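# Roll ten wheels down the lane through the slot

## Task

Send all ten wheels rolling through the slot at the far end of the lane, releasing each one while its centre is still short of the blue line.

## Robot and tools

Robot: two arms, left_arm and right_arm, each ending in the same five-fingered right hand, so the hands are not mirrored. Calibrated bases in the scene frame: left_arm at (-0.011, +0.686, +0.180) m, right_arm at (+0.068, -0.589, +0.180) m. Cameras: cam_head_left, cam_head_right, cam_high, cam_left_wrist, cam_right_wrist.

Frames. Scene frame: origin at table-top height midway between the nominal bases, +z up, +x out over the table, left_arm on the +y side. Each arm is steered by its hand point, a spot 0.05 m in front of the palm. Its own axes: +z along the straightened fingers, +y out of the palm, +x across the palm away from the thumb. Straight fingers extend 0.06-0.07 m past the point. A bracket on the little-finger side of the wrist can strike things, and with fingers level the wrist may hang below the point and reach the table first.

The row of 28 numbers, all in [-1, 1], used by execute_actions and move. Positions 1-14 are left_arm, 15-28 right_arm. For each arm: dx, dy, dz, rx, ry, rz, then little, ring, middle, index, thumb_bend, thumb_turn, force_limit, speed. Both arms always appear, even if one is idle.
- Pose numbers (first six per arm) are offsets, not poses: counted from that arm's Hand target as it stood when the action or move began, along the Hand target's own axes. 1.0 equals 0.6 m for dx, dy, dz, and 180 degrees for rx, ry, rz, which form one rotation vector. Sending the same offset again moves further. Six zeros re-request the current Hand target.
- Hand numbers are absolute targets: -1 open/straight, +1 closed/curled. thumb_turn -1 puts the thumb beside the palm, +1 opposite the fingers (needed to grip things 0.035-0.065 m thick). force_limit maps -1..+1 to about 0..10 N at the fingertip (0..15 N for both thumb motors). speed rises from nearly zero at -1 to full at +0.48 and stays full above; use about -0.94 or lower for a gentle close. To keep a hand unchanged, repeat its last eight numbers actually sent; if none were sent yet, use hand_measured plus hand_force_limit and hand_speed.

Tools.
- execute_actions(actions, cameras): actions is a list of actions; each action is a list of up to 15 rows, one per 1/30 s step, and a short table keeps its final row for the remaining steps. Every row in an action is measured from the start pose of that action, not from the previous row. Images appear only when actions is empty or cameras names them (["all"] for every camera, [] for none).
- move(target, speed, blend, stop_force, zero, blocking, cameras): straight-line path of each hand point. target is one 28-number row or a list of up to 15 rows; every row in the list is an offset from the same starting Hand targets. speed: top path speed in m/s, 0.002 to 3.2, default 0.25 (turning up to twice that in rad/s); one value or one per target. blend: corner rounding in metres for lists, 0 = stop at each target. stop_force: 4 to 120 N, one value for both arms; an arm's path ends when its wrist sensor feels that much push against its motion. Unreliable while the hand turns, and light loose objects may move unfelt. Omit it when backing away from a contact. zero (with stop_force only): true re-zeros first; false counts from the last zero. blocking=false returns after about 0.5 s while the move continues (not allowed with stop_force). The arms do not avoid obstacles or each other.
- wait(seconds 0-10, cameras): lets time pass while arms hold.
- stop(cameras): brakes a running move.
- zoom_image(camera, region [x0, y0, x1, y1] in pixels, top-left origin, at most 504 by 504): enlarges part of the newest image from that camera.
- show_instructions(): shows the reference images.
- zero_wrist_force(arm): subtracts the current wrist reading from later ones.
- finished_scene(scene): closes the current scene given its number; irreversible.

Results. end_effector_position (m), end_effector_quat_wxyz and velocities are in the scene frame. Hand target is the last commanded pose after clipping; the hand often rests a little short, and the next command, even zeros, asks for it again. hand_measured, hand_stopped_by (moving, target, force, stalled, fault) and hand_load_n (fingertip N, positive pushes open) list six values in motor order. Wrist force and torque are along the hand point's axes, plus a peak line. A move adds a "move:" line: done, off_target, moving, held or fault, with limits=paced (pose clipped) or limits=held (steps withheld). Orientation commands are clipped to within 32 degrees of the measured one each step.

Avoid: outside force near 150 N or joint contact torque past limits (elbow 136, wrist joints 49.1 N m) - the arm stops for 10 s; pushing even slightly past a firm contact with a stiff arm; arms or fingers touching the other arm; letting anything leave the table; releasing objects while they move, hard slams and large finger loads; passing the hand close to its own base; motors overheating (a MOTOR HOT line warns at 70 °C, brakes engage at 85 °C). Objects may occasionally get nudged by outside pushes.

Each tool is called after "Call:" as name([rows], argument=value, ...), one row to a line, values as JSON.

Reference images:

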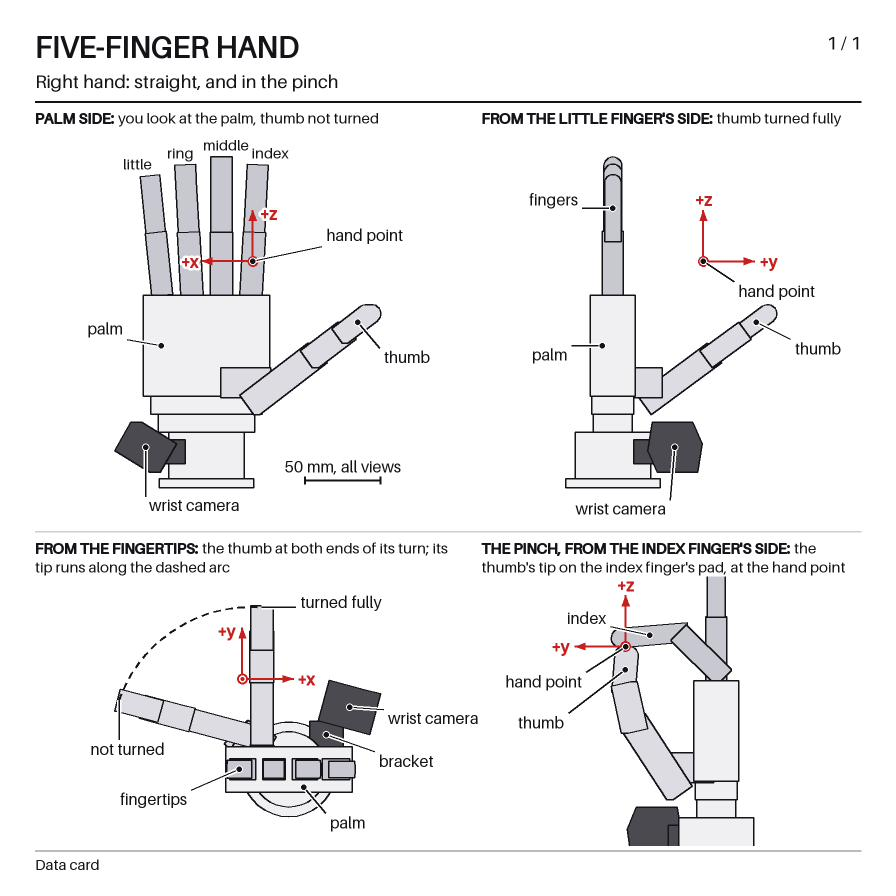

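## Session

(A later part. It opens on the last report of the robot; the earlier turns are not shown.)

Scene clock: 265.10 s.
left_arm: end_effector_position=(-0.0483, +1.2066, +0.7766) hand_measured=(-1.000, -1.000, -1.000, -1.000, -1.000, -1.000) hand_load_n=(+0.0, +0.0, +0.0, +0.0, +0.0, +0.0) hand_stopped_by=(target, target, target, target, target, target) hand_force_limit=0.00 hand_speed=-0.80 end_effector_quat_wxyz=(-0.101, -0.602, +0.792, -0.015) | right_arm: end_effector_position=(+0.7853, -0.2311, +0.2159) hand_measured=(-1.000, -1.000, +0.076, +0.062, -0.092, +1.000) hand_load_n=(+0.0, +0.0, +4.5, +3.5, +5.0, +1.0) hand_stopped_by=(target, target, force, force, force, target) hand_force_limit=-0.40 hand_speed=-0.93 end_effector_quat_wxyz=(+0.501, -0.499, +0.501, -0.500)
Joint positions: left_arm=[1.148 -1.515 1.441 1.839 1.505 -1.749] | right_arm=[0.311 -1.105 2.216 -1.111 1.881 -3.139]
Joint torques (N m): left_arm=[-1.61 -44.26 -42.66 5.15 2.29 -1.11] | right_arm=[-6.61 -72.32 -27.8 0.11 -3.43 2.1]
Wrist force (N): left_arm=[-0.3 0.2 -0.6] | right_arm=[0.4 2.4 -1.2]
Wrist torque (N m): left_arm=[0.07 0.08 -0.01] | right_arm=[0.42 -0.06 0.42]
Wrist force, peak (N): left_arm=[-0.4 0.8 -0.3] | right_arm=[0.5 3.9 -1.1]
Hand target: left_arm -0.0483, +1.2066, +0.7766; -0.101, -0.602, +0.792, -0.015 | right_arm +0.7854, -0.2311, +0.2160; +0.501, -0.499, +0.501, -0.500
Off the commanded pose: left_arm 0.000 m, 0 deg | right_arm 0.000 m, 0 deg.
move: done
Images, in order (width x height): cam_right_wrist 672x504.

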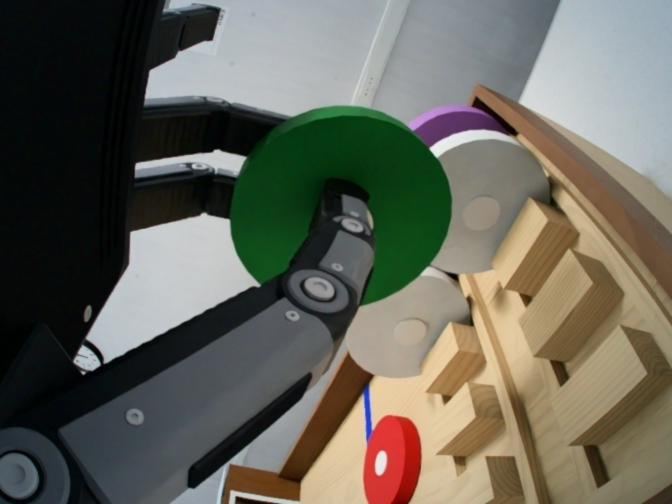

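Call:
move([
  [0,0,0,0,0,0,-1,-1,-1,-1,-1,-1,0,-0.8,-0.2817,0,0,0,0,0,-1,-1,0.35,0.35,0.3,1,-0.4,-0.93],
  [0,0,0,0,0,0,-1,-1,-1,-1,-1,-1,0,-0.8,-0.2817,0,0.0922,0,0,0,-1,-1,0.35,0.35,0.3,1,-0.4,-0.93],
], speed=0.25, blend=[0.03, 0])

Call:
move([
  [0,0,0,0,0,0,-1,-1,-1,-1,-1,-1,0,-0.8,0,0.09,0,0,0,0,-1,-1,0.35,0.35,0.3,1,-0.4,-0.93],
  [0,0,0,0,0,0,-1,-1,-1,-1,-1,-1,0,-0.8,0,0.1083,0,0,0,0,-1,-1,0.35,0.35,0.3,1,-0.4,-0.93],
], speed=[0.12, 0.012], stop_force=4, cameras=["cam_right_wrist"])

Call:
move(target=[0,0,0,0,0,0,-1,-1,-1,-1,-1,-1,0,-0.8,0,0,0,0,0,0,-1,-1,-0.08,-0.08,-0.22,1,-0.4,-0.85], speed=0.05, cameras=["cam_right_wrist"])

Call:
move([
  [0,0,0,0,0,0,-1,-1,-1,-1,-1,-1,0,-0.8,0,-0.092,0,0,0,0,-1,-1,-0.08,-0.08,-0.22,1,-0.4,-0.85],
  [0,0,0,0,0,0,-1,-1,-1,-1,-1,-1,0,-0.8,0.0885,-0.092,-0.03,0,0,0,-1,-1,-1,0,0.5,1,-0.4,0.3],
  [0,0,0,0,0,0,-1,-1,-1,-1,-1,-1,0,-0.8,0.0885,0.0073,-0.03,0,0,0,-1,-1,-1,0,0.5,1,-0.4,0.3],
], speed=[0.3, 0.3, 0.2], cameras=["cam_right_wrist", "cam_high"])

Call:
execute_actions([
  [[0,0,0,0,0,0,-1,-1,-1,-1,-1,-1,0,-0.8,-0.00055,0,0,0,0,0,-1,-1,-1,0,0.5,1,-0.4,0.3],[0,0,0,0,0,0,-1,-1,-1,-1,-1,-1,0,-0.8,-0.0022,0,0,0,0,0,-1,-1,-1,0,0.5,1,-0.4,0.3],[0,0,0,0,0,0,-1,-1,-1,-1,-1,-1,0,-0.8,-0.005,0,0,0,0,0,-1,-1,-1,0,0.5,1,-0.4,0.3],[0,0,0,0,0,0,-1,-1,-1,-1,-1,-1,0,-0.8,-0.0089,0,0,0,0,0,-1,-1,-1,0,0.5,1,-0.4,0.3],[0,0,0,0,0,0,-1,-1,-1,-1,-1,-1,0,-0.8,-0.0148,0,0,0,0,0,-1,-1,-1,0,0.5,1,-0.4,0.3],[0,0,0,0,0,0,-1,-1,-1,-1,-1,-1,0,-0.8,-0.02475,0,0,0,0,0,-1,-1,-1,0,0.5,1,-0.4,0.3],[0,0,0,0,0,0,-1,-1,-1,-1,-1,-1,0,-0.8,-0.0387,0,0,0,0,0,-1,-1,-1,0,0.5,1,-0.4,0.3],[0,0,0,0,0,0,-1,-1,-1,-1,-1,-1,0,-0.8,-0.0567,0,0,0,0,0,-1,-1,-1,0,0.5,1,-0.4,0.3],[0,0,0,0,0,0,-1,-1,-1,-1,-1,-1,0,-0.8,-0.0747,0,0,0,0,0,-1,-1,-1,0,0.5,1,-0.4,0.3],[0,0,0,0,0,0,-1,-1,-1,-1,-1,-1,0,-0.8,-0.08865,0,0,0,0,0,-1,-1,-1,0,0.5,1,-0.4,0.3],[0,0,0,0,0,0,-1,-1,-1,-1,-1,-1,0,-0.8,-0.0985,0,0,0,0,0,-1,-1,-1,0,0.5,1,-0.4,0.3],[0,0,0,0,0,0,-1,-1,-1,-1,-1,-1,0,-0.8,-0.1043,0,0,0,0,0,-1,-1,-1,0,0.5,1,-0.4,0.3],[0,0,0,0,0,0,-1,-1,-1,-1,-1,-1,0,-0.8,-0.106,0,0,0,0,0,-1,-1,-1,0,0.5,1,-0.4,0.3],[0,0,0,0,0,0,-1,-1,-1,-1,-1,-1,0,-0.8,-0.106,0,0,0,0,0,-1,-1,-1,0,0.5,1,-0.4,0.3],[0,0,0,0,0,0,-1,-1,-1,-1,-1,-1,0,-0.8,-0.106,0,0,0,0,0,-1,-1,-1,0,0.5,1,-0.4,0.3]],
], cameras=["cam_high", "cam_right_wrist", "cam_head_left"])

Call:
wait(seconds=0.7, cameras=["cam_high", "cam_head_left", "cam_right_wrist"])

Scene clock: 268.53 s.
left_arm: end_effector_position=(-0.0483, +1.2066, +0.7766) hand_measured=(-1.000, -1.000, -1.000, -1.000, -1.000, -1.000) hand_load_n=(+0.0, +0.0, +0.0, +0.0, +0.0, +0.0) hand_stopped_by=(target, target, target, target, target, target) hand_force_limit=0.00 hand_speed=-0.80 end_effector_quat_wxyz=(-0.101, -0.602, +0.792, -0.015) | right_arm: end_effector_position=(+0.8406, -0.0621, +0.2164) hand_measured=(-1.000, -1.000, +0.076, +0.062, -0.092, +1.000) hand_load_n=(+0.0, +0.0, +4.5, +3.5, +5.0, +0.5) hand_stopped_by=(target, target, force, force, force, target) hand_force_limit=-0.40 hand_speed=-0.93 end_effector_quat_wxyz=(+0.501, -0.499, +0.501, -0.500)
Joint positions: left_arm=[1.148 -1.515 1.441 1.839 1.505 -1.749] | right_arm=[0.529 -0.955 1.904 -0.949 2.099 -3.14]
Joint torques (N m): left_arm=[-0.9 -44.58 -41.74 5.05 2.17 -1] | right_arm=[-7.17 -61.99 -33.42 -0.29 -3.18 1.75]
Wrist force (N): left_arm=[-0.3 0.3 -0.1] | right_arm=[0.4 2.3 -0.9]
Wrist torque (N m): left_arm=[0.04 0.05 -0.01] | right_arm=[0.38 -0.06 0.41]
Wrist force, peak (N): left_arm=[-0.7 -0.2 -0.5] | right_arm=[2.0 3.0 -1.0]
Hand target: left_arm -0.0483, +1.2066, +0.7766; -0.101, -0.602, +0.792, -0.015 | right_arm +0.8407, -0.0621, +0.2164; +0.501, -0.499, +0.501, -0.500
Off the commanded pose: left_arm 0.000 m, 0 deg | right_arm 0.000 m, 0 deg.
move: done; blend cut to 0.0277 m at target 1

Scene clock: 270.63 s.
left_arm: end_effector_position=(-0.0483, +1.2066, +0.7766) hand_measured=(-1.000, -1.000, -1.000, -1.000, -1.000, -1.000) hand_load_n=(+0.0, +0.0, +0.0, +0.0, +0.0, +0.0) hand_stopped_by=(target, target, target, target, target, target) hand_force_limit=0.00 hand_speed=-0.80 end_effector_quat_wxyz=(-0.101, -0.602, +0.792, -0.015) | right_arm: end_effector_position=(+0.8407, -0.0619, +0.1564) hand_measured=(-1.000, -1.000, +0.076, +0.062, -0.092, +1.000) hand_load_n=(+0.0, +0.0, +5.5, +4.0, +2.5, +0.5) hand_stopped_by=(target, target, force, force, force, target) hand_force_limit=-0.40 hand_speed=-0.93 end_effector_quat_wxyz=(+0.501, -0.499, +0.501, -0.500)
Joint positions: left_arm=[1.148 -1.515 1.441 1.839 1.505 -1.749] | right_arm=[0.529 -0.868 1.904 -1.037 2.099 -3.139]
Joint torques (N m): left_arm=[-0.08 -44.66 -42.37 5 2.12 -0.9] | right_arm=[10.31 -93.02 -17.83 -0.03 2.25 -0.88]
Wrist force (N): left_arm=[-0.3 0.3 -0.2] | right_arm=[0.5 2.8 -1.2]
Wrist torque (N m): left_arm=[0.06 0.06 0.00] | right_arm=[0.47 -0.07 0.34]
Wrist force, peak (N): left_arm=[-0.1 -0.1 -0.8] | right_arm=[2.2 -5.1 -3.0]
Hand target: left_arm -0.0483, +1.2066, +0.7766; -0.101, -0.602, +0.792, -0.015 | right_arm +0.8407, -0.0619, +0.1564; +0.501, -0.499, +0.501, -0.500 (not the last commanded pose)
Off the commanded pose: left_arm 0.000 m, 0 deg | right_arm 0.005 m, 0 deg.
move: contact (right_arm); path passed 1 of 2 targets
Images, in order (width x height): cam_right_wrist 672x504.

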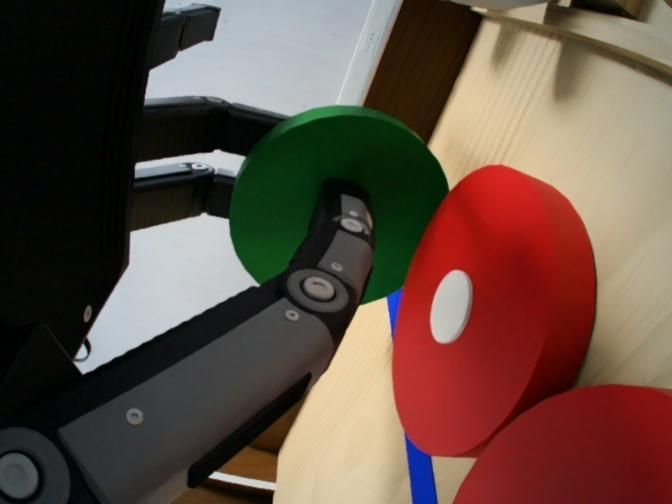

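Scene clock: 271.50 s.
left_arm: end_effector_position=(-0.0483, +1.2066, +0.7766) hand_measured=(-1.000, -1.000, -1.000, -1.000, -1.000, -1.000) hand_load_n=(+0.0, +0.0, +0.0, +0.0, +0.0, +0.0) hand_stopped_by=(target, target, target, target, target, target) hand_force_limit=0.00 hand_speed=-0.80 end_effector_quat_wxyz=(-0.101, -0.602, +0.792, -0.015) | right_arm: end_effector_position=(+0.8407, -0.0619, +0.1564) hand_measured=(-1.000, -1.000, -0.080, -0.080, -0.220, +1.000) hand_load_n=(-0.5, +0.0, +0.0, +0.0, +0.0, +0.0) hand_stopped_by=(target, target, target, target, target, target) hand_force_limit=-0.40 hand_speed=-0.85 end_effector_quat_wxyz=(+0.501, -0.499, +0.501, -0.500)
Joint positions: left_arm=[1.148 -1.515 1.441 1.839 1.505 -1.749] | right_arm=[0.529 -0.868 1.904 -1.037 2.099 -3.139]
Joint torques (N m): left_arm=[-1.87 -42.87 -42.41 4.98 2.15 -1.19] | right_arm=[5.76 -91.06 -17.83 -0.8 1.89 -0.61]
Wrist force (N): left_arm=[-0.7 0.1 -0.1] | right_arm=[0.3 2.5 -1.0]
Wrist torque (N m): left_arm=[0.02 0.10 -0.03] | right_arm=[0.45 -0.04 0.32]
Wrist force, peak (N): left_arm=[-0.2 0.7 -0.4] | right_arm=[0.3 3.0 -1.1]
Hand target: left_arm -0.0483, +1.2066, +0.7766; -0.101, -0.602, +0.792, -0.015 | right_arm +0.8407, -0.0619, +0.1564; +0.501, -0.499, +0.501, -0.500
Off the commanded pose: left_arm 0.000 m, 0 deg | right_arm 0.000 m, 0 deg.
move: done
Images, in order (width x height): cam_right_wrist 672x504.

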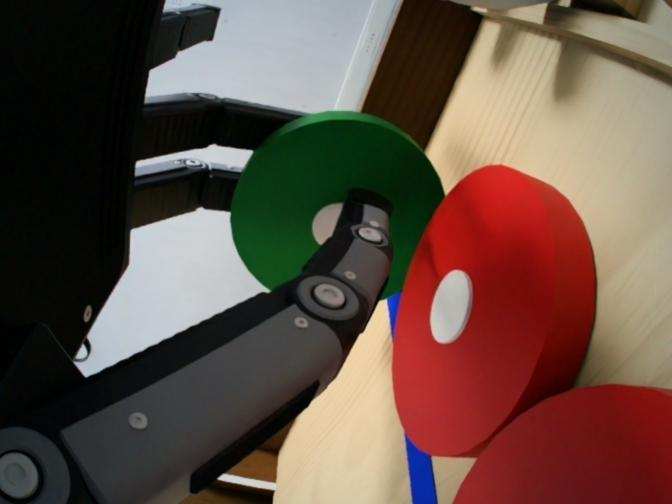

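Scene clock: 274.70 s.
left_arm: end_effector_position=(-0.0483, +1.2066, +0.7766) hand_measured=(-1.000, -1.000, -1.000, -1.000, -1.000, -1.000) hand_load_n=(-0.5, +0.0, +0.0, +0.0, +0.0, +0.0) hand_stopped_by=(target, target, target, target, target, target) hand_force_limit=0.00 hand_speed=-0.80 end_effector_quat_wxyz=(-0.101, -0.602, +0.792, -0.015) | right_arm: end_effector_position=(+0.8227, -0.1151, +0.1520) hand_measured=(-1.000, -1.000, -1.000, +0.000, +0.500, +1.000) hand_load_n=(+0.0, +0.0, +0.0, +0.0, +0.0, +0.0) hand_stopped_by=(target, target, target, target, target, target) hand_force_limit=-0.40 hand_speed=0.30 end_effector_quat_wxyz=(+0.501, -0.499, +0.501, -0.500)
Joint positions: left_arm=[1.148 -1.515 1.441 1.839 1.505 -1.749] | right_arm=[0.471 -0.904 2.009 -1.105 2.041 -3.139]
Joint torques (N m): left_arm=[0.76 -43.9 -42.79 4.95 2.19 -0.82] | right_arm=[13.47 -66.87 -27.27 -3.85 3.02 -2.31]
Wrist force (N): left_arm=[-0.8 -0.2 0.0] | right_arm=[0.6 2.6 -1.5]
Wrist torque (N m): left_arm=[-0.03 0.13 -0.05] | right_arm=[0.48 -0.08 0.30]
Wrist force, peak (N): left_arm=[-0.7 0.4 -0.6] | right_arm=[0.5 3.4 -1.4]
Hand target: left_arm -0.0483, +1.2066, +0.7766; -0.101, -0.602, +0.792, -0.015 | right_arm +0.8227, -0.1150, +0.1519; +0.501, -0.499, +0.501, -0.500
Off the commanded pose: left_arm 0.000 m, 0 deg | right_arm 0.000 m, 0 deg.
move: done
Images, in order (width x height): cam_high 896x504, cam_right_wrist 672x504.

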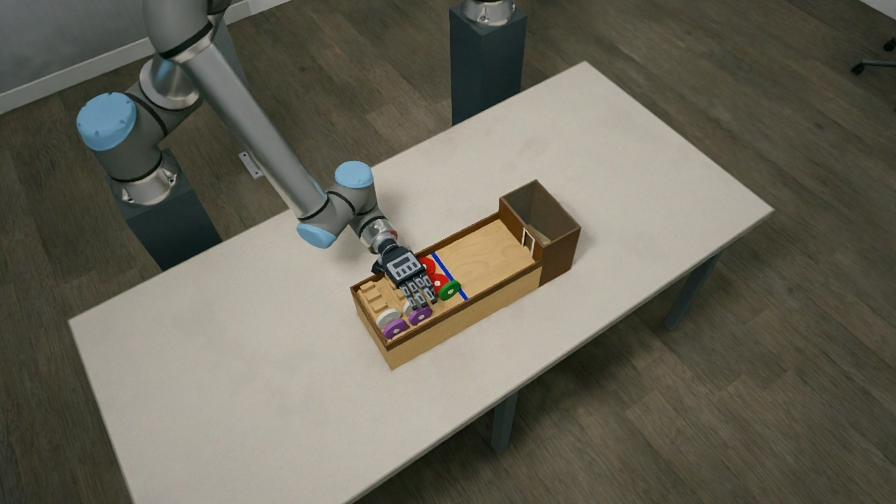

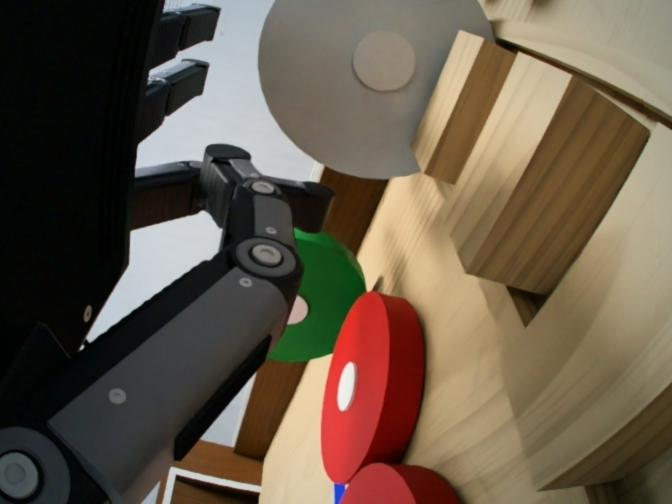

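Scene clock: 275.60 s.
left_arm: end_effector_position=(-0.0483, +1.2066, +0.7766) hand_measured=(-1.000, -1.000, -1.000, -1.000, -1.000, -1.000) hand_load_n=(+0.0, +0.5, +0.0, +0.0, +0.0, +0.0) hand_stopped_by=(target, target, target, target, target, target) hand_force_limit=0.00 hand_speed=-0.80 end_effector_quat_wxyz=(-0.101, -0.602, +0.792, -0.015) | right_arm: end_effector_position=(+0.8224, -0.0516, +0.1521) hand_measured=(-1.000, -1.000, -1.000, +0.000, +0.500, +1.000) hand_load_n=(+0.0, +0.0, +0.0, +0.0, +0.5, +0.0) hand_stopped_by=(target, target, target, target, target, target) hand_force_limit=-0.40 hand_speed=0.30 end_effector_quat_wxyz=(+0.501, -0.499, +0.500, -0.499)
Joint positions: left_arm=[1.148 -1.515 1.441 1.839 1.505 -1.749] | right_arm=[0.555 -0.867 1.916 -1.05 2.125 -3.14]
Joint torques (N m): left_arm=[-0.93 -44.91 -42 5.34 2.3 -0.89] | right_arm=[7.83 -64.85 -29.08 0.05 3.29 0.77]
Wrist force (N): left_arm=[-0.2 0.3 0.0] | right_arm=[0.3 2.6 -1.0]
Wrist torque (N m): left_arm=[0.04 0.03 0.00] | right_arm=[0.47 -0.04 0.43]
Wrist force, peak (N): left_arm=[-0.2 0.4 -0.7] | right_arm=[2.6 2.2 -1.1]
Hand target: left_arm -0.0483, +1.2066, +0.7766; -0.101, -0.602, +0.792, -0.015 | right_arm +0.8227, -0.0514, +0.1520; +0.501, -0.499, +0.501, -0.500
Off the commanded pose: left_arm 0.000 m, 0 deg | right_arm 0.000 m, 0 deg.
Step readings (end_effector_position of left_arm | right_arm):
0: (-0.0483, +1.2066, +0.7766) | (+0.8227, -0.1151, +0.1520)
1: (-0.0483, +1.2066, +0.7766) | (+0.8227, -0.1151, +0.1519)
2: (-0.0483, +1.2066, +0.7766) | (+0.8227, -0.1150, +0.1519)
4: (-0.0483, +1.2066, +0.7766) | (+0.8228, -0.1142, +0.1519)
8: (-0.0483, +1.2066, +0.7766) | (+0.8226, -0.1052, +0.1518)
15: (-0.0483, +1.2066, +0.7766) | (+0.8217, -0.0608, +0.1523)
Images, in order (width x height): cam_head_left 896x504, cam_high 896x504, cam_right_wrist 672x504.

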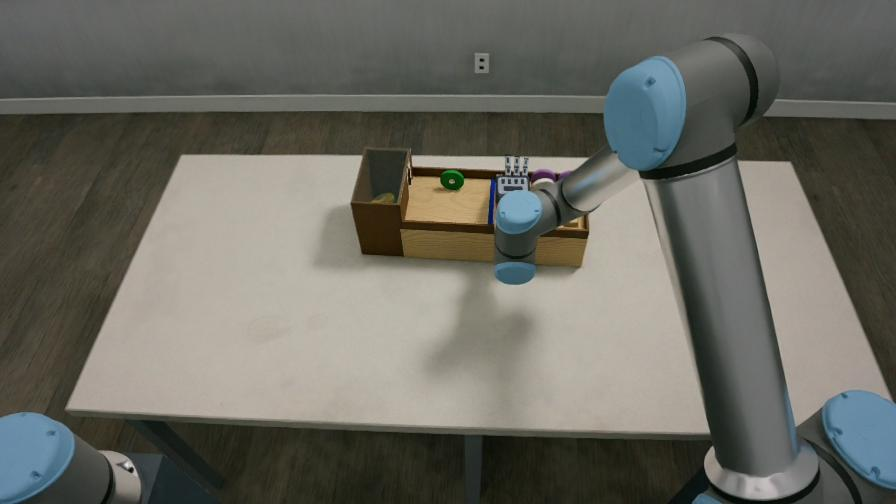

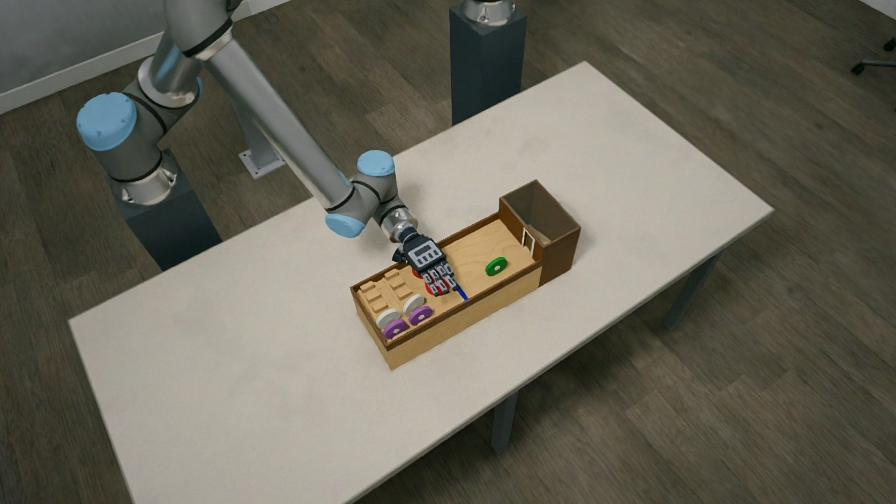

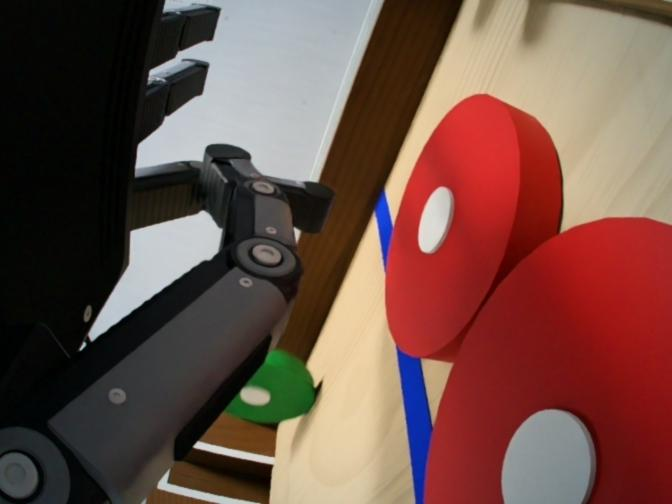

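Scene clock: 276.30 s.
left_arm: end_effector_position=(-0.0483, +1.2066, +0.7766) hand_measured=(-1.000, -1.000, -1.000, -1.000, -1.000, -1.000) hand_load_n=(+0.0, +0.0, +0.0, +0.0, +0.0, +0.0) hand_stopped_by=(target, target, target, target, target, target) hand_force_limit=0.00 hand_speed=-0.80 end_effector_quat_wxyz=(-0.101, -0.602, +0.792, -0.015) | right_arm: end_effector_position=(+0.8224, -0.0515, +0.1521) hand_measured=(-1.000, -1.000, -1.000, +0.000, +0.500, +1.000) hand_load_n=(+0.0, +0.0, +0.0, +0.0, +0.0, +0.0) hand_stopped_by=(target, target, target, target, target, target) hand_force_limit=-0.40 hand_speed=0.30 end_effector_quat_wxyz=(+0.501, -0.499, +0.500, -0.499)
Joint positions: left_arm=[1.148 -1.515 1.441 1.839 1.505 -1.749] | right_arm=[0.555 -0.866 1.916 -1.05 2.125 -3.14]
Joint torques (N m): left_arm=[-0.93 -45.92 -42.09 4.99 2.11 -1.14] | right_arm=[13.38 -67.76 -28.83 -0.01 3.65 1.48]
Wrist force (N): left_arm=[0.1 0.0 -0.5] | right_arm=[0.5 2.5 -1.4]
Wrist torque (N m): left_arm=[0.03 0.01 0.01] | right_arm=[0.46 -0.06 0.43]
Wrist force, peak (N): left_arm=[-0.1 0.9 -0.2] | right_arm=[0.6 2.8 -1.1]
Hand target: left_arm -0.0483, +1.2066, +0.7766; -0.101, -0.602, +0.792, -0.015 | right_arm +0.8227, -0.0514, +0.1520; +0.501, -0.499, +0.501, -0.500
Off the commanded pose: left_arm 0.000 m, 0 deg | right_arm 0.000 m, 0 deg.
wait: 0.70 s; at rest by 0.17 s
Images, in order (width x height): cam_head_left 896x504, cam_high 896x504, cam_right_wrist 672x504.

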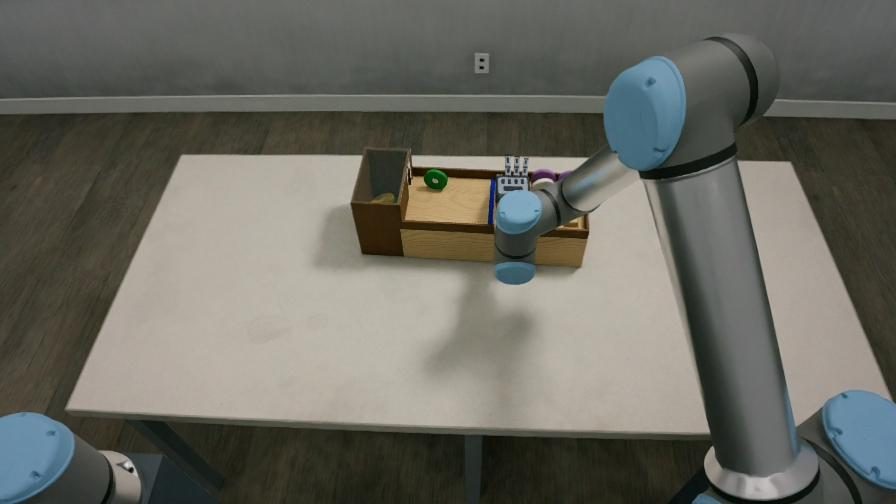

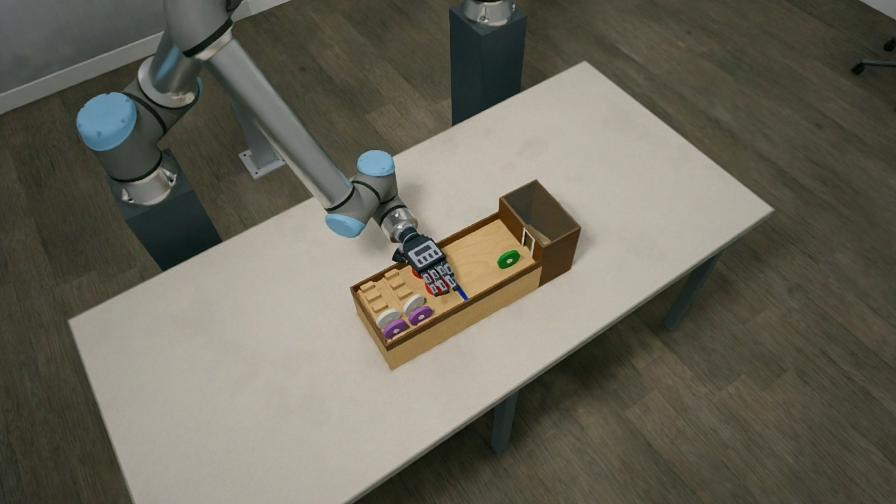

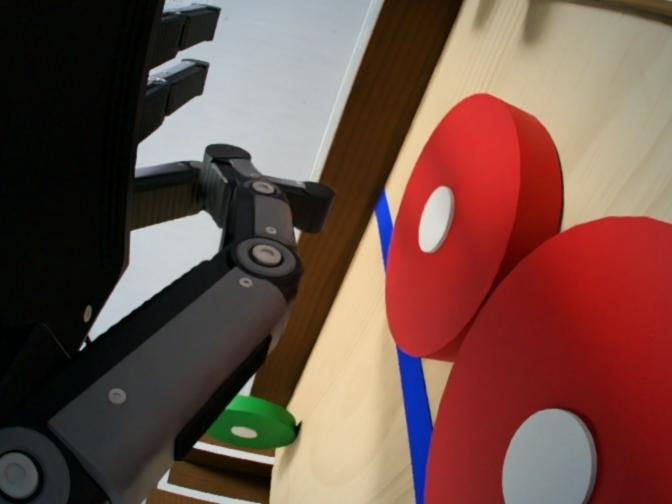

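Call:
wait(seconds=0.5, cameras=["cam_high", "cam_head_left", "cam_right_wrist"])

Call:
zoom_image(camera="cam_high", region=[450, 170, 600, 300])

Call:
zoom_image(camera="cam_right_wrist", region=[130, 350, 334, 504])

Scene clock: 277.10 s.
left_arm: end_effector_position=(-0.0483, +1.2066, +0.7766) hand_measured=(-1.000, -1.000, -1.000, -1.000, -1.000, -1.000) hand_load_n=(+0.0, +0.0, +0.0, +0.0, +0.0, +0.0) hand_stopped_by=(target, target, target, target, target, target) hand_force_limit=0.00 hand_speed=-0.80 end_effector_quat_wxyz=(-0.101, -0.602, +0.792, -0.015) | right_arm: end_effector_position=(+0.8224, -0.0515, +0.1521) hand_measured=(-1.000, -1.000, -1.000, +0.000, +0.500, +1.000) hand_load_n=(+0.0, -0.5, +0.0, +0.0, +0.0, +0.0) hand_stopped_by=(target, target, target, target, target, target) hand_force_limit=-0.40 hand_speed=0.30 end_effector_quat_wxyz=(+0.501, -0.499, +0.500, -0.499)
Joint positions: left_arm=[1.148 -1.515 1.441 1.839 1.505 -1.749] | right_arm=[0.555 -0.866 1.916 -1.05 2.125 -3.14]
Joint torques (N m): left_arm=[-0.02 -44.35 -43.08 5.04 1.95 -0.51] | right_arm=[12.24 -65.77 -28.14 0.02 3.76 1.21]
Wrist force (N): left_arm=[-0.1 0.3 -0.3] | right_arm=[0.7 2.3 -1.3]
Wrist torque (N m): left_arm=[0.06 0.03 0.01] | right_arm=[0.43 -0.08 0.44]
Wrist force, peak (N): left_arm=[0.0 0.6 -0.6] | right_arm=[0.4 2.7 -1.1]
Hand target: left_arm -0.0483, +1.2066, +0.7766; -0.101, -0.602, +0.792, -0.015 | right_arm +0.8227, -0.0514, +0.1520; +0.501, -0.499, +0.501, -0.500
Off the commanded pose: left_arm 0.000 m, 0 deg | right_arm 0.000 m, 0 deg.
wait: 0.50 s; at rest from the start
Images, in order (width x height): cam_head_left 896x504, cam_high 896x504, cam_right_wrist 672x504.

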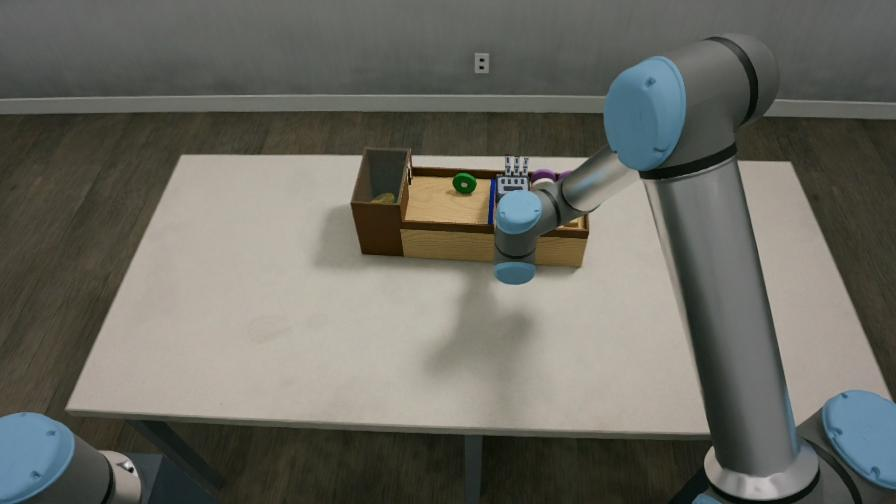

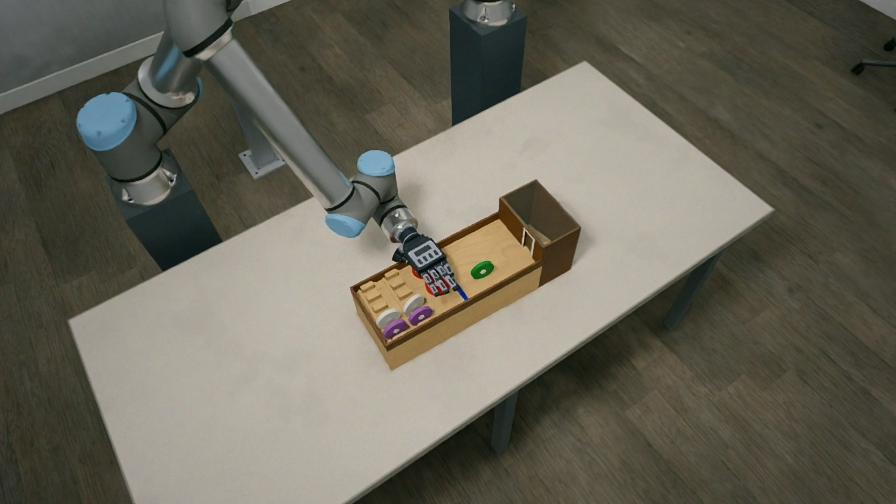

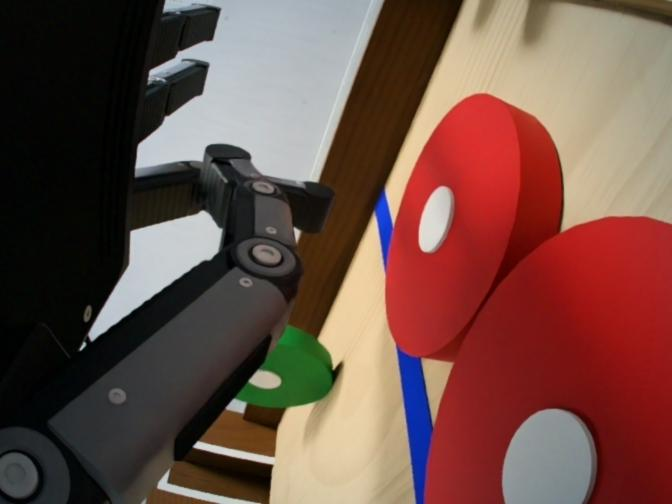

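Scaled by 3.360.

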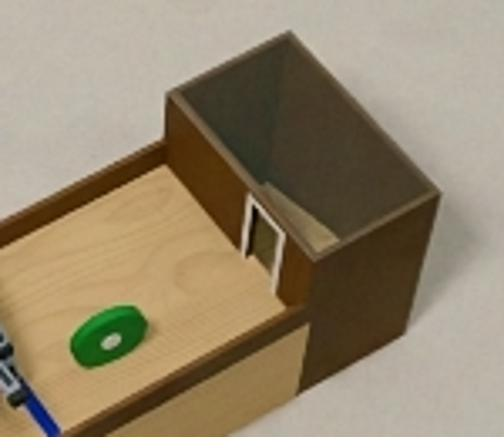

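Scaled by 2.471 from the camera's 672x504 image, which has a finer 960x720 frame.

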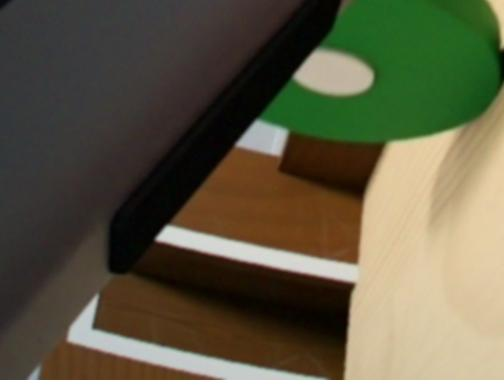

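Call:
wait(seconds=0.3, cameras=["cam_high", "cam_right_wrist"])

Call:
zoom_image(camera="cam_high", region=[400, 200, 550, 330])

Scene clock: 277.73 s.
left_arm: end_effector_position=(-0.0483, +1.2066, +0.7766) hand_measured=(-1.000, -1.000, -1.000, -1.000, -1.000, -1.000) hand_load_n=(+0.0, +0.0, +0.0, +0.0, +0.0, +0.0) hand_stopped_by=(target, target, target, target, target, target) hand_force_limit=0.00 hand_speed=-0.80 end_effector_quat_wxyz=(-0.101, -0.602, +0.792, -0.015) | right_arm: end_effector_position=(+0.8224, -0.0515, +0.1521) hand_measured=(-1.000, -1.000, -1.000, +0.000, +0.500, +1.000) hand_load_n=(+0.0, +0.0, +0.0, +0.0, +0.0, +0.0) hand_stopped_by=(target, target, target, target, target, target) hand_force_limit=-0.40 hand_speed=0.30 end_effector_quat_wxyz=(+0.501, -0.499, +0.500, -0.499)
Joint positions: left_arm=[1.148 -1.515 1.441 1.839 1.505 -1.749] | right_arm=[0.555 -0.866 1.916 -1.05 2.125 -3.14]
Joint torques (N m): left_arm=[-1.7 -45.02 -41.98 5.18 2.45 -1.01] | right_arm=[13.41 -70.33 -28.74 -0.08 3.37 1.98]
Wrist force (N): left_arm=[0.5 0.6 -0.1] | right_arm=[0.6 2.4 -1.4]
Wrist torque (N m): left_arm=[0.08 -0.07 0.05] | right_arm=[0.45 -0.07 0.43]
Wrist force, peak (N): left_arm=[0.2 1.0 -0.4] | right_arm=[0.7 2.5 -1.1]
Hand target: left_arm -0.0483, +1.2066, +0.7766; -0.101, -0.602, +0.792, -0.015 | right_arm +0.8227, -0.0514, +0.1520; +0.501, -0.499, +0.501, -0.500
Off the commanded pose: left_arm 0.000 m, 0 deg | right_arm 0.000 m, 0 deg.
wait: 0.30 s; at rest from the start
Images, in order (width x height): cam_high 896x504, cam_right_wrist 672x504.

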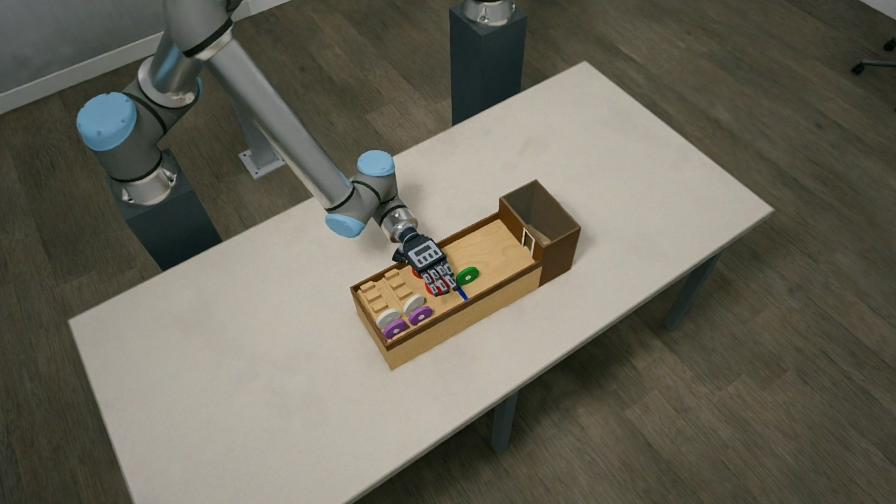

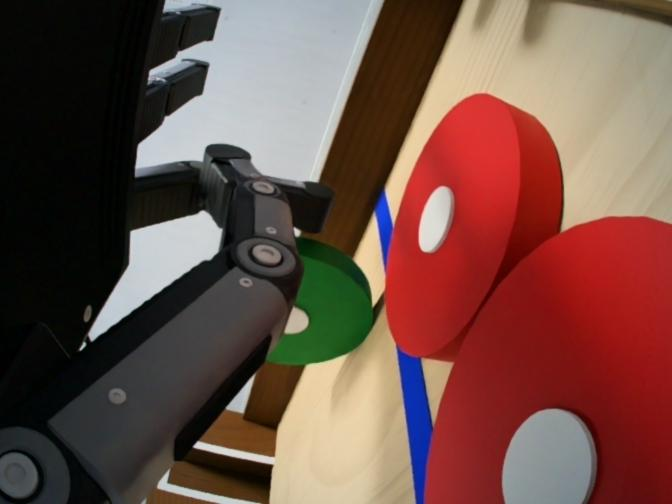

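Scaled by 3.360.

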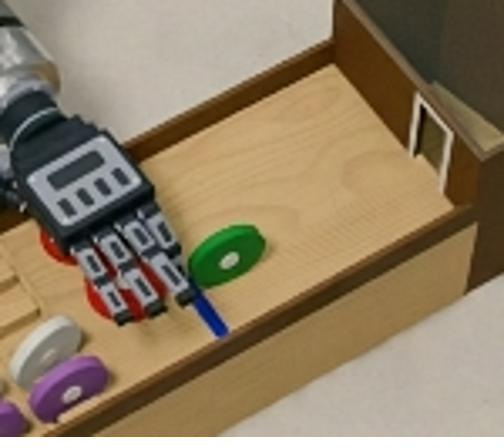

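Call:
move(target=[0,0,0,0,0,0,-1,-1,-1,-1,-1,-1,0,-0.8,0,-0.12,0,0,0,0,-1,-1,-1,0,0.5,1,-0.4,0.3], speed=0.5, cameras=["cam_high", "cam_right_wrist"])

Call:
zoom_image(camera="cam_high", region=[400, 200, 550, 330])

Scene clock: 279.07 s.
left_arm: end_effector_position=(-0.0483, +1.2066, +0.7766) hand_measured=(-1.000, -1.000, -1.000, -1.000, -1.000, -1.000) hand_load_n=(+0.0, +0.0, +0.0, +0.0, +0.0, +0.0) hand_stopped_by=(target, target, target, target, target, target) hand_force_limit=0.00 hand_speed=-0.80 end_effector_quat_wxyz=(-0.101, -0.602, +0.792, -0.015) | right_arm: end_effector_position=(+0.8227, -0.0516, +0.2239) hand_measured=(-1.000, -1.000, -1.000, +0.000, +0.500, +1.000) hand_load_n=(+0.0, +0.0, +0.0, +0.0, +0.0, +0.0) hand_stopped_by=(target, target, target, target, target, target) hand_force_limit=-0.40 hand_speed=0.30 end_effector_quat_wxyz=(+0.501, -0.499, +0.501, -0.500)
Joint positions: left_arm=[1.148 -1.515 1.441 1.839 1.505 -1.749] | right_arm=[0.555 -0.971 1.914 -0.943 2.125 -3.139]
Joint torques (N m): left_arm=[-1.06 -44.73 -41.17 5.25 2.42 -1.16] | right_arm=[-7.42 -85.87 -34 -0.88 3.22 1.9]
Wrist force (N): left_arm=[-0.3 0.1 -0.5] | right_arm=[0.6 2.4 -1.1]
Wrist torque (N m): left_arm=[0.04 0.07 -0.01] | right_arm=[0.44 -0.07 0.38]
Wrist force, peak (N): left_arm=[0.8 0.4 -0.2] | right_arm=[0.6 3.3 -1.6]
Hand target: left_arm -0.0483, +1.2066, +0.7766; -0.101, -0.602, +0.792, -0.015 | right_arm +0.8227, -0.0516, +0.2240; +0.501, -0.499, +0.501, -0.500
Off the commanded pose: left_arm 0.000 m, 0 deg | right_arm 0.000 m, 0 deg.
move: done
Images, in order (width x height): cam_high 896x504, cam_right_wrist 672x504.

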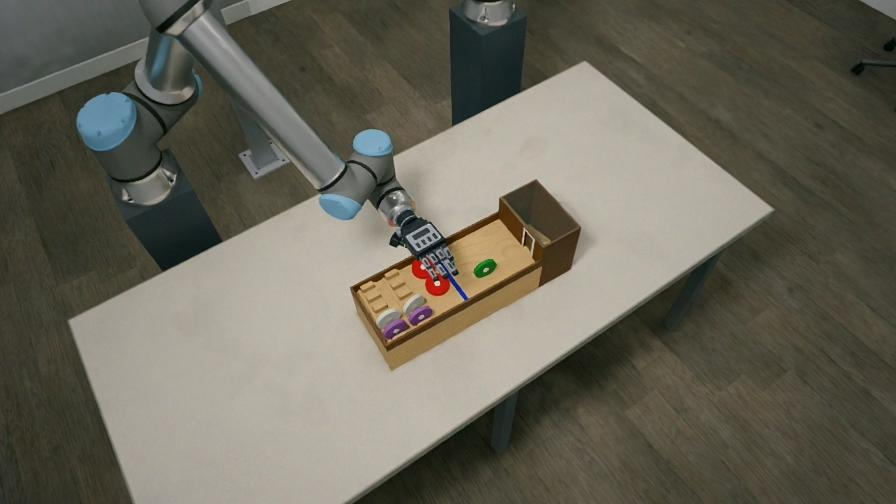

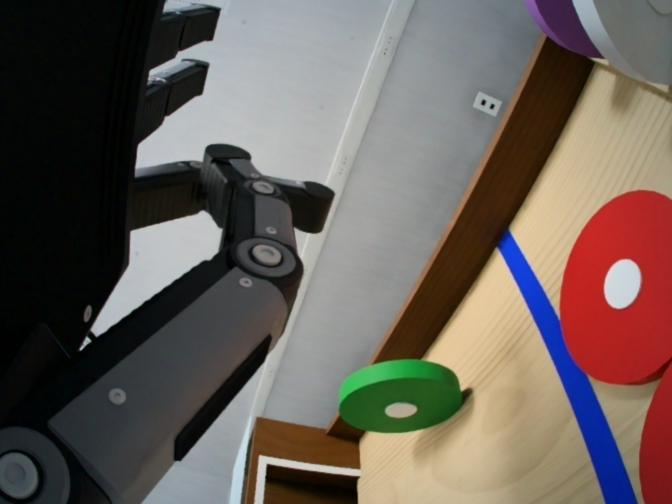

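Scaled by 3.360.

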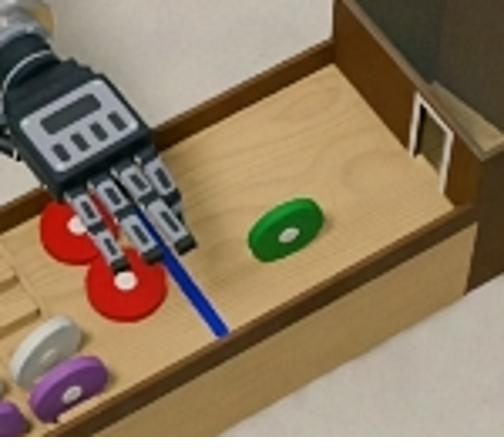

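Call:
wait(seconds=1.0, cameras=["cam_high", "cam_right_wrist"])

Call:
zoom_image(camera="cam_high", region=[400, 200, 550, 330])

Scene clock: 280.27 s.
left_arm: end_effector_position=(-0.0483, +1.2066, +0.7766) hand_measured=(-1.000, -1.000, -1.000, -1.000, -1.000, -1.000) hand_load_n=(+0.0, +0.0, +0.5, +0.0, +0.0, +0.0) hand_stopped_by=(target, target, target, target, target, target) hand_force_limit=0.00 hand_speed=-0.80 end_effector_quat_wxyz=(-0.101, -0.602, +0.792, -0.015) | right_arm: end_effector_position=(+0.8227, -0.0516, +0.2240) hand_measured=(-1.000, -1.000, -1.000, +0.000, +0.500, +1.000) hand_load_n=(+0.0, +0.0, +0.0, +0.0, +0.0, +0.0) hand_stopped_by=(target, target, target, target, target, target) hand_force_limit=-0.40 hand_speed=0.30 end_effector_quat_wxyz=(+0.501, -0.499, +0.501, -0.500)
Joint positions: left_arm=[1.148 -1.515 1.441 1.839 1.505 -1.749] | right_arm=[0.555 -0.971 1.914 -0.943 2.125 -3.139]
Joint torques (N m): left_arm=[-1.74 -43.72 -42.35 5.28 1.97 -1.02] | right_arm=[-9.24 -86.29 -32.07 0.09 3.16 1.64]
Wrist force (N): left_arm=[0.3 -0.1 -0.5] | right_arm=[0.7 2.5 -0.9]
Wrist torque (N m): left_arm=[0.01 -0.02 0.02] | right_arm=[0.44 -0.10 0.39]
Wrist force, peak (N): left_arm=[-0.7 0.2 -0.8] | right_arm=[0.7 2.7 -1.1]
Hand target: left_arm -0.0483, +1.2066, +0.7766; -0.101, -0.602, +0.792, -0.015 | right_arm +0.8227, -0.0516, +0.2240; +0.501, -0.499, +0.501, -0.500
Off the commanded pose: left_arm 0.000 m, 0 deg | right_arm 0.000 m, 0 deg.
wait: 1.00 s; at rest from the start
Images, in order (width x height): cam_high 896x504, cam_right_wrist 672x504.

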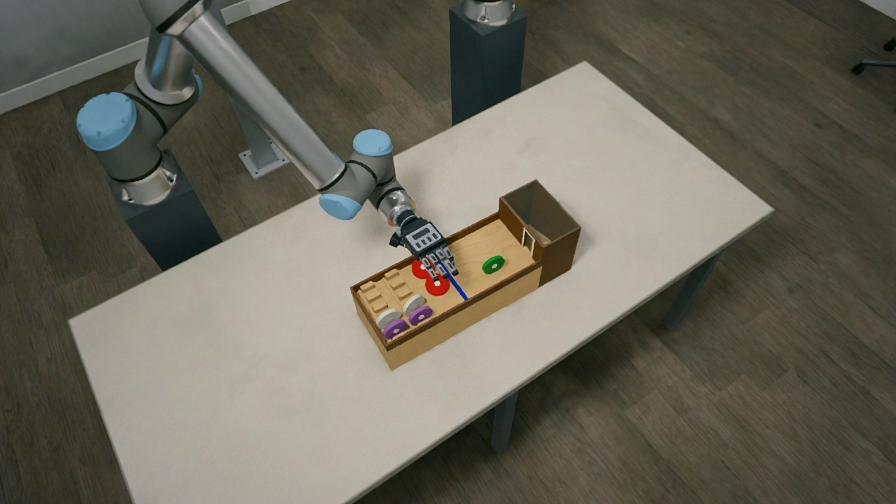

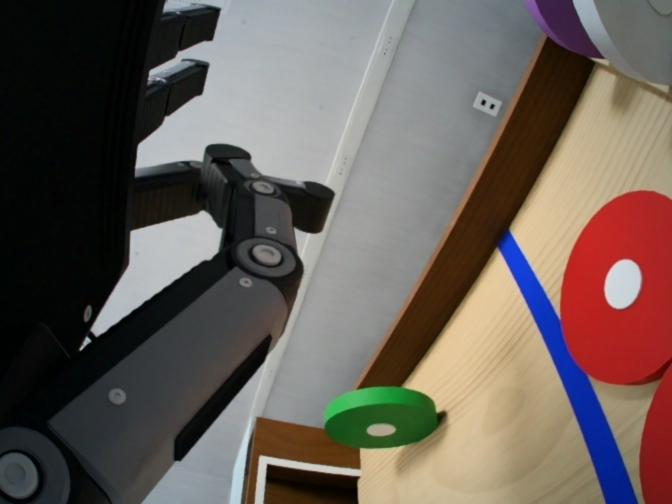

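Scaled by 3.360.

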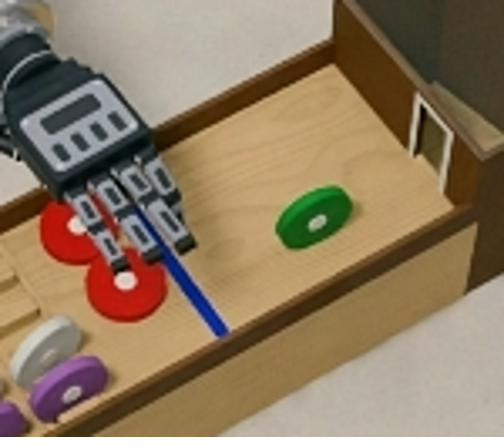

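Call:
wait(seconds=2.0, cameras=["cam_high", "cam_right_wrist"])

Call:
zoom_image(camera="cam_high", region=[400, 200, 550, 330])

Scene clock: 282.50 s.
left_arm: end_effector_position=(-0.0483, +1.2066, +0.7766) hand_measured=(-1.000, -1.000, -1.000, -1.000, -1.000, -1.000) hand_load_n=(+0.0, +0.0, +0.0, +0.0, +0.0, +0.0) hand_stopped_by=(target, target, target, target, target, target) hand_force_limit=0.00 hand_speed=-0.80 end_effector_quat_wxyz=(-0.101, -0.602, +0.792, -0.015) | right_arm: end_effector_position=(+0.8227, -0.0516, +0.2240) hand_measured=(-1.000, -1.000, -1.000, +0.000, +0.500, +1.000) hand_load_n=(+0.0, +0.0, -0.5, +0.0, +0.0, +0.0) hand_stopped_by=(target, target, target, target, target, target) hand_force_limit=-0.40 hand_speed=0.30 end_effector_quat_wxyz=(+0.501, -0.499, +0.501, -0.500)
Joint positions: left_arm=[1.148 -1.515 1.441 1.839 1.505 -1.749] | right_arm=[0.555 -0.971 1.914 -0.943 2.125 -3.139]
Joint torques (N m): left_arm=[-2.2 -44.26 -42.86 5.09 2.23 -1.16] | right_arm=[-9.38 -85.72 -33.34 0.24 3.66 1.41]
Wrist force (N): left_arm=[0.0 0.5 -0.5] | right_arm=[0.5 2.2 -1.0]
Wrist torque (N m): left_arm=[0.09 0.01 0.01] | right_arm=[0.41 -0.07 0.37]
Wrist force, peak (N): left_arm=[-0.5 0.7 -0.5] | right_arm=[0.7 2.7 -1.3]
Hand target: left_arm -0.0483, +1.2066, +0.7766; -0.101, -0.602, +0.792, -0.015 | right_arm +0.8227, -0.0516, +0.2240; +0.501, -0.499, +0.501, -0.500
Off the commanded pose: left_arm 0.000 m, 0 deg | right_arm 0.000 m, 0 deg.
wait: 2.00 s; at rest from the start
Images, in order (width x height): cam_high 896x504, cam_right_wrist 672x504.

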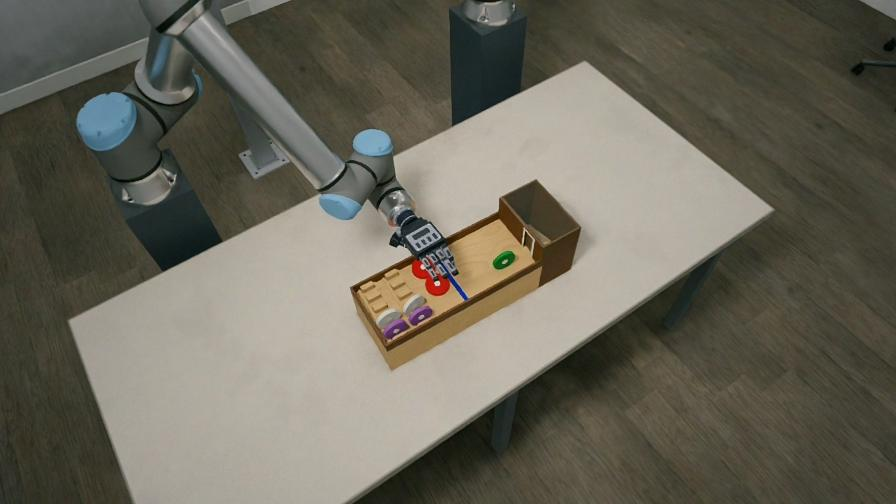

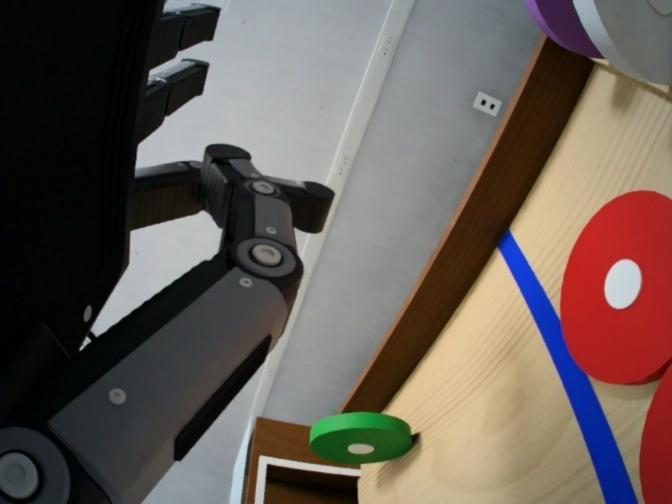

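Scaled by 3.360.

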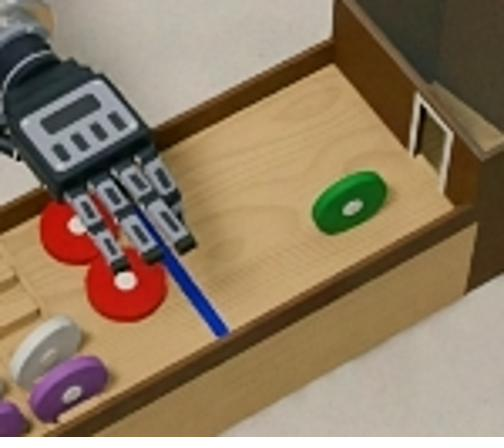

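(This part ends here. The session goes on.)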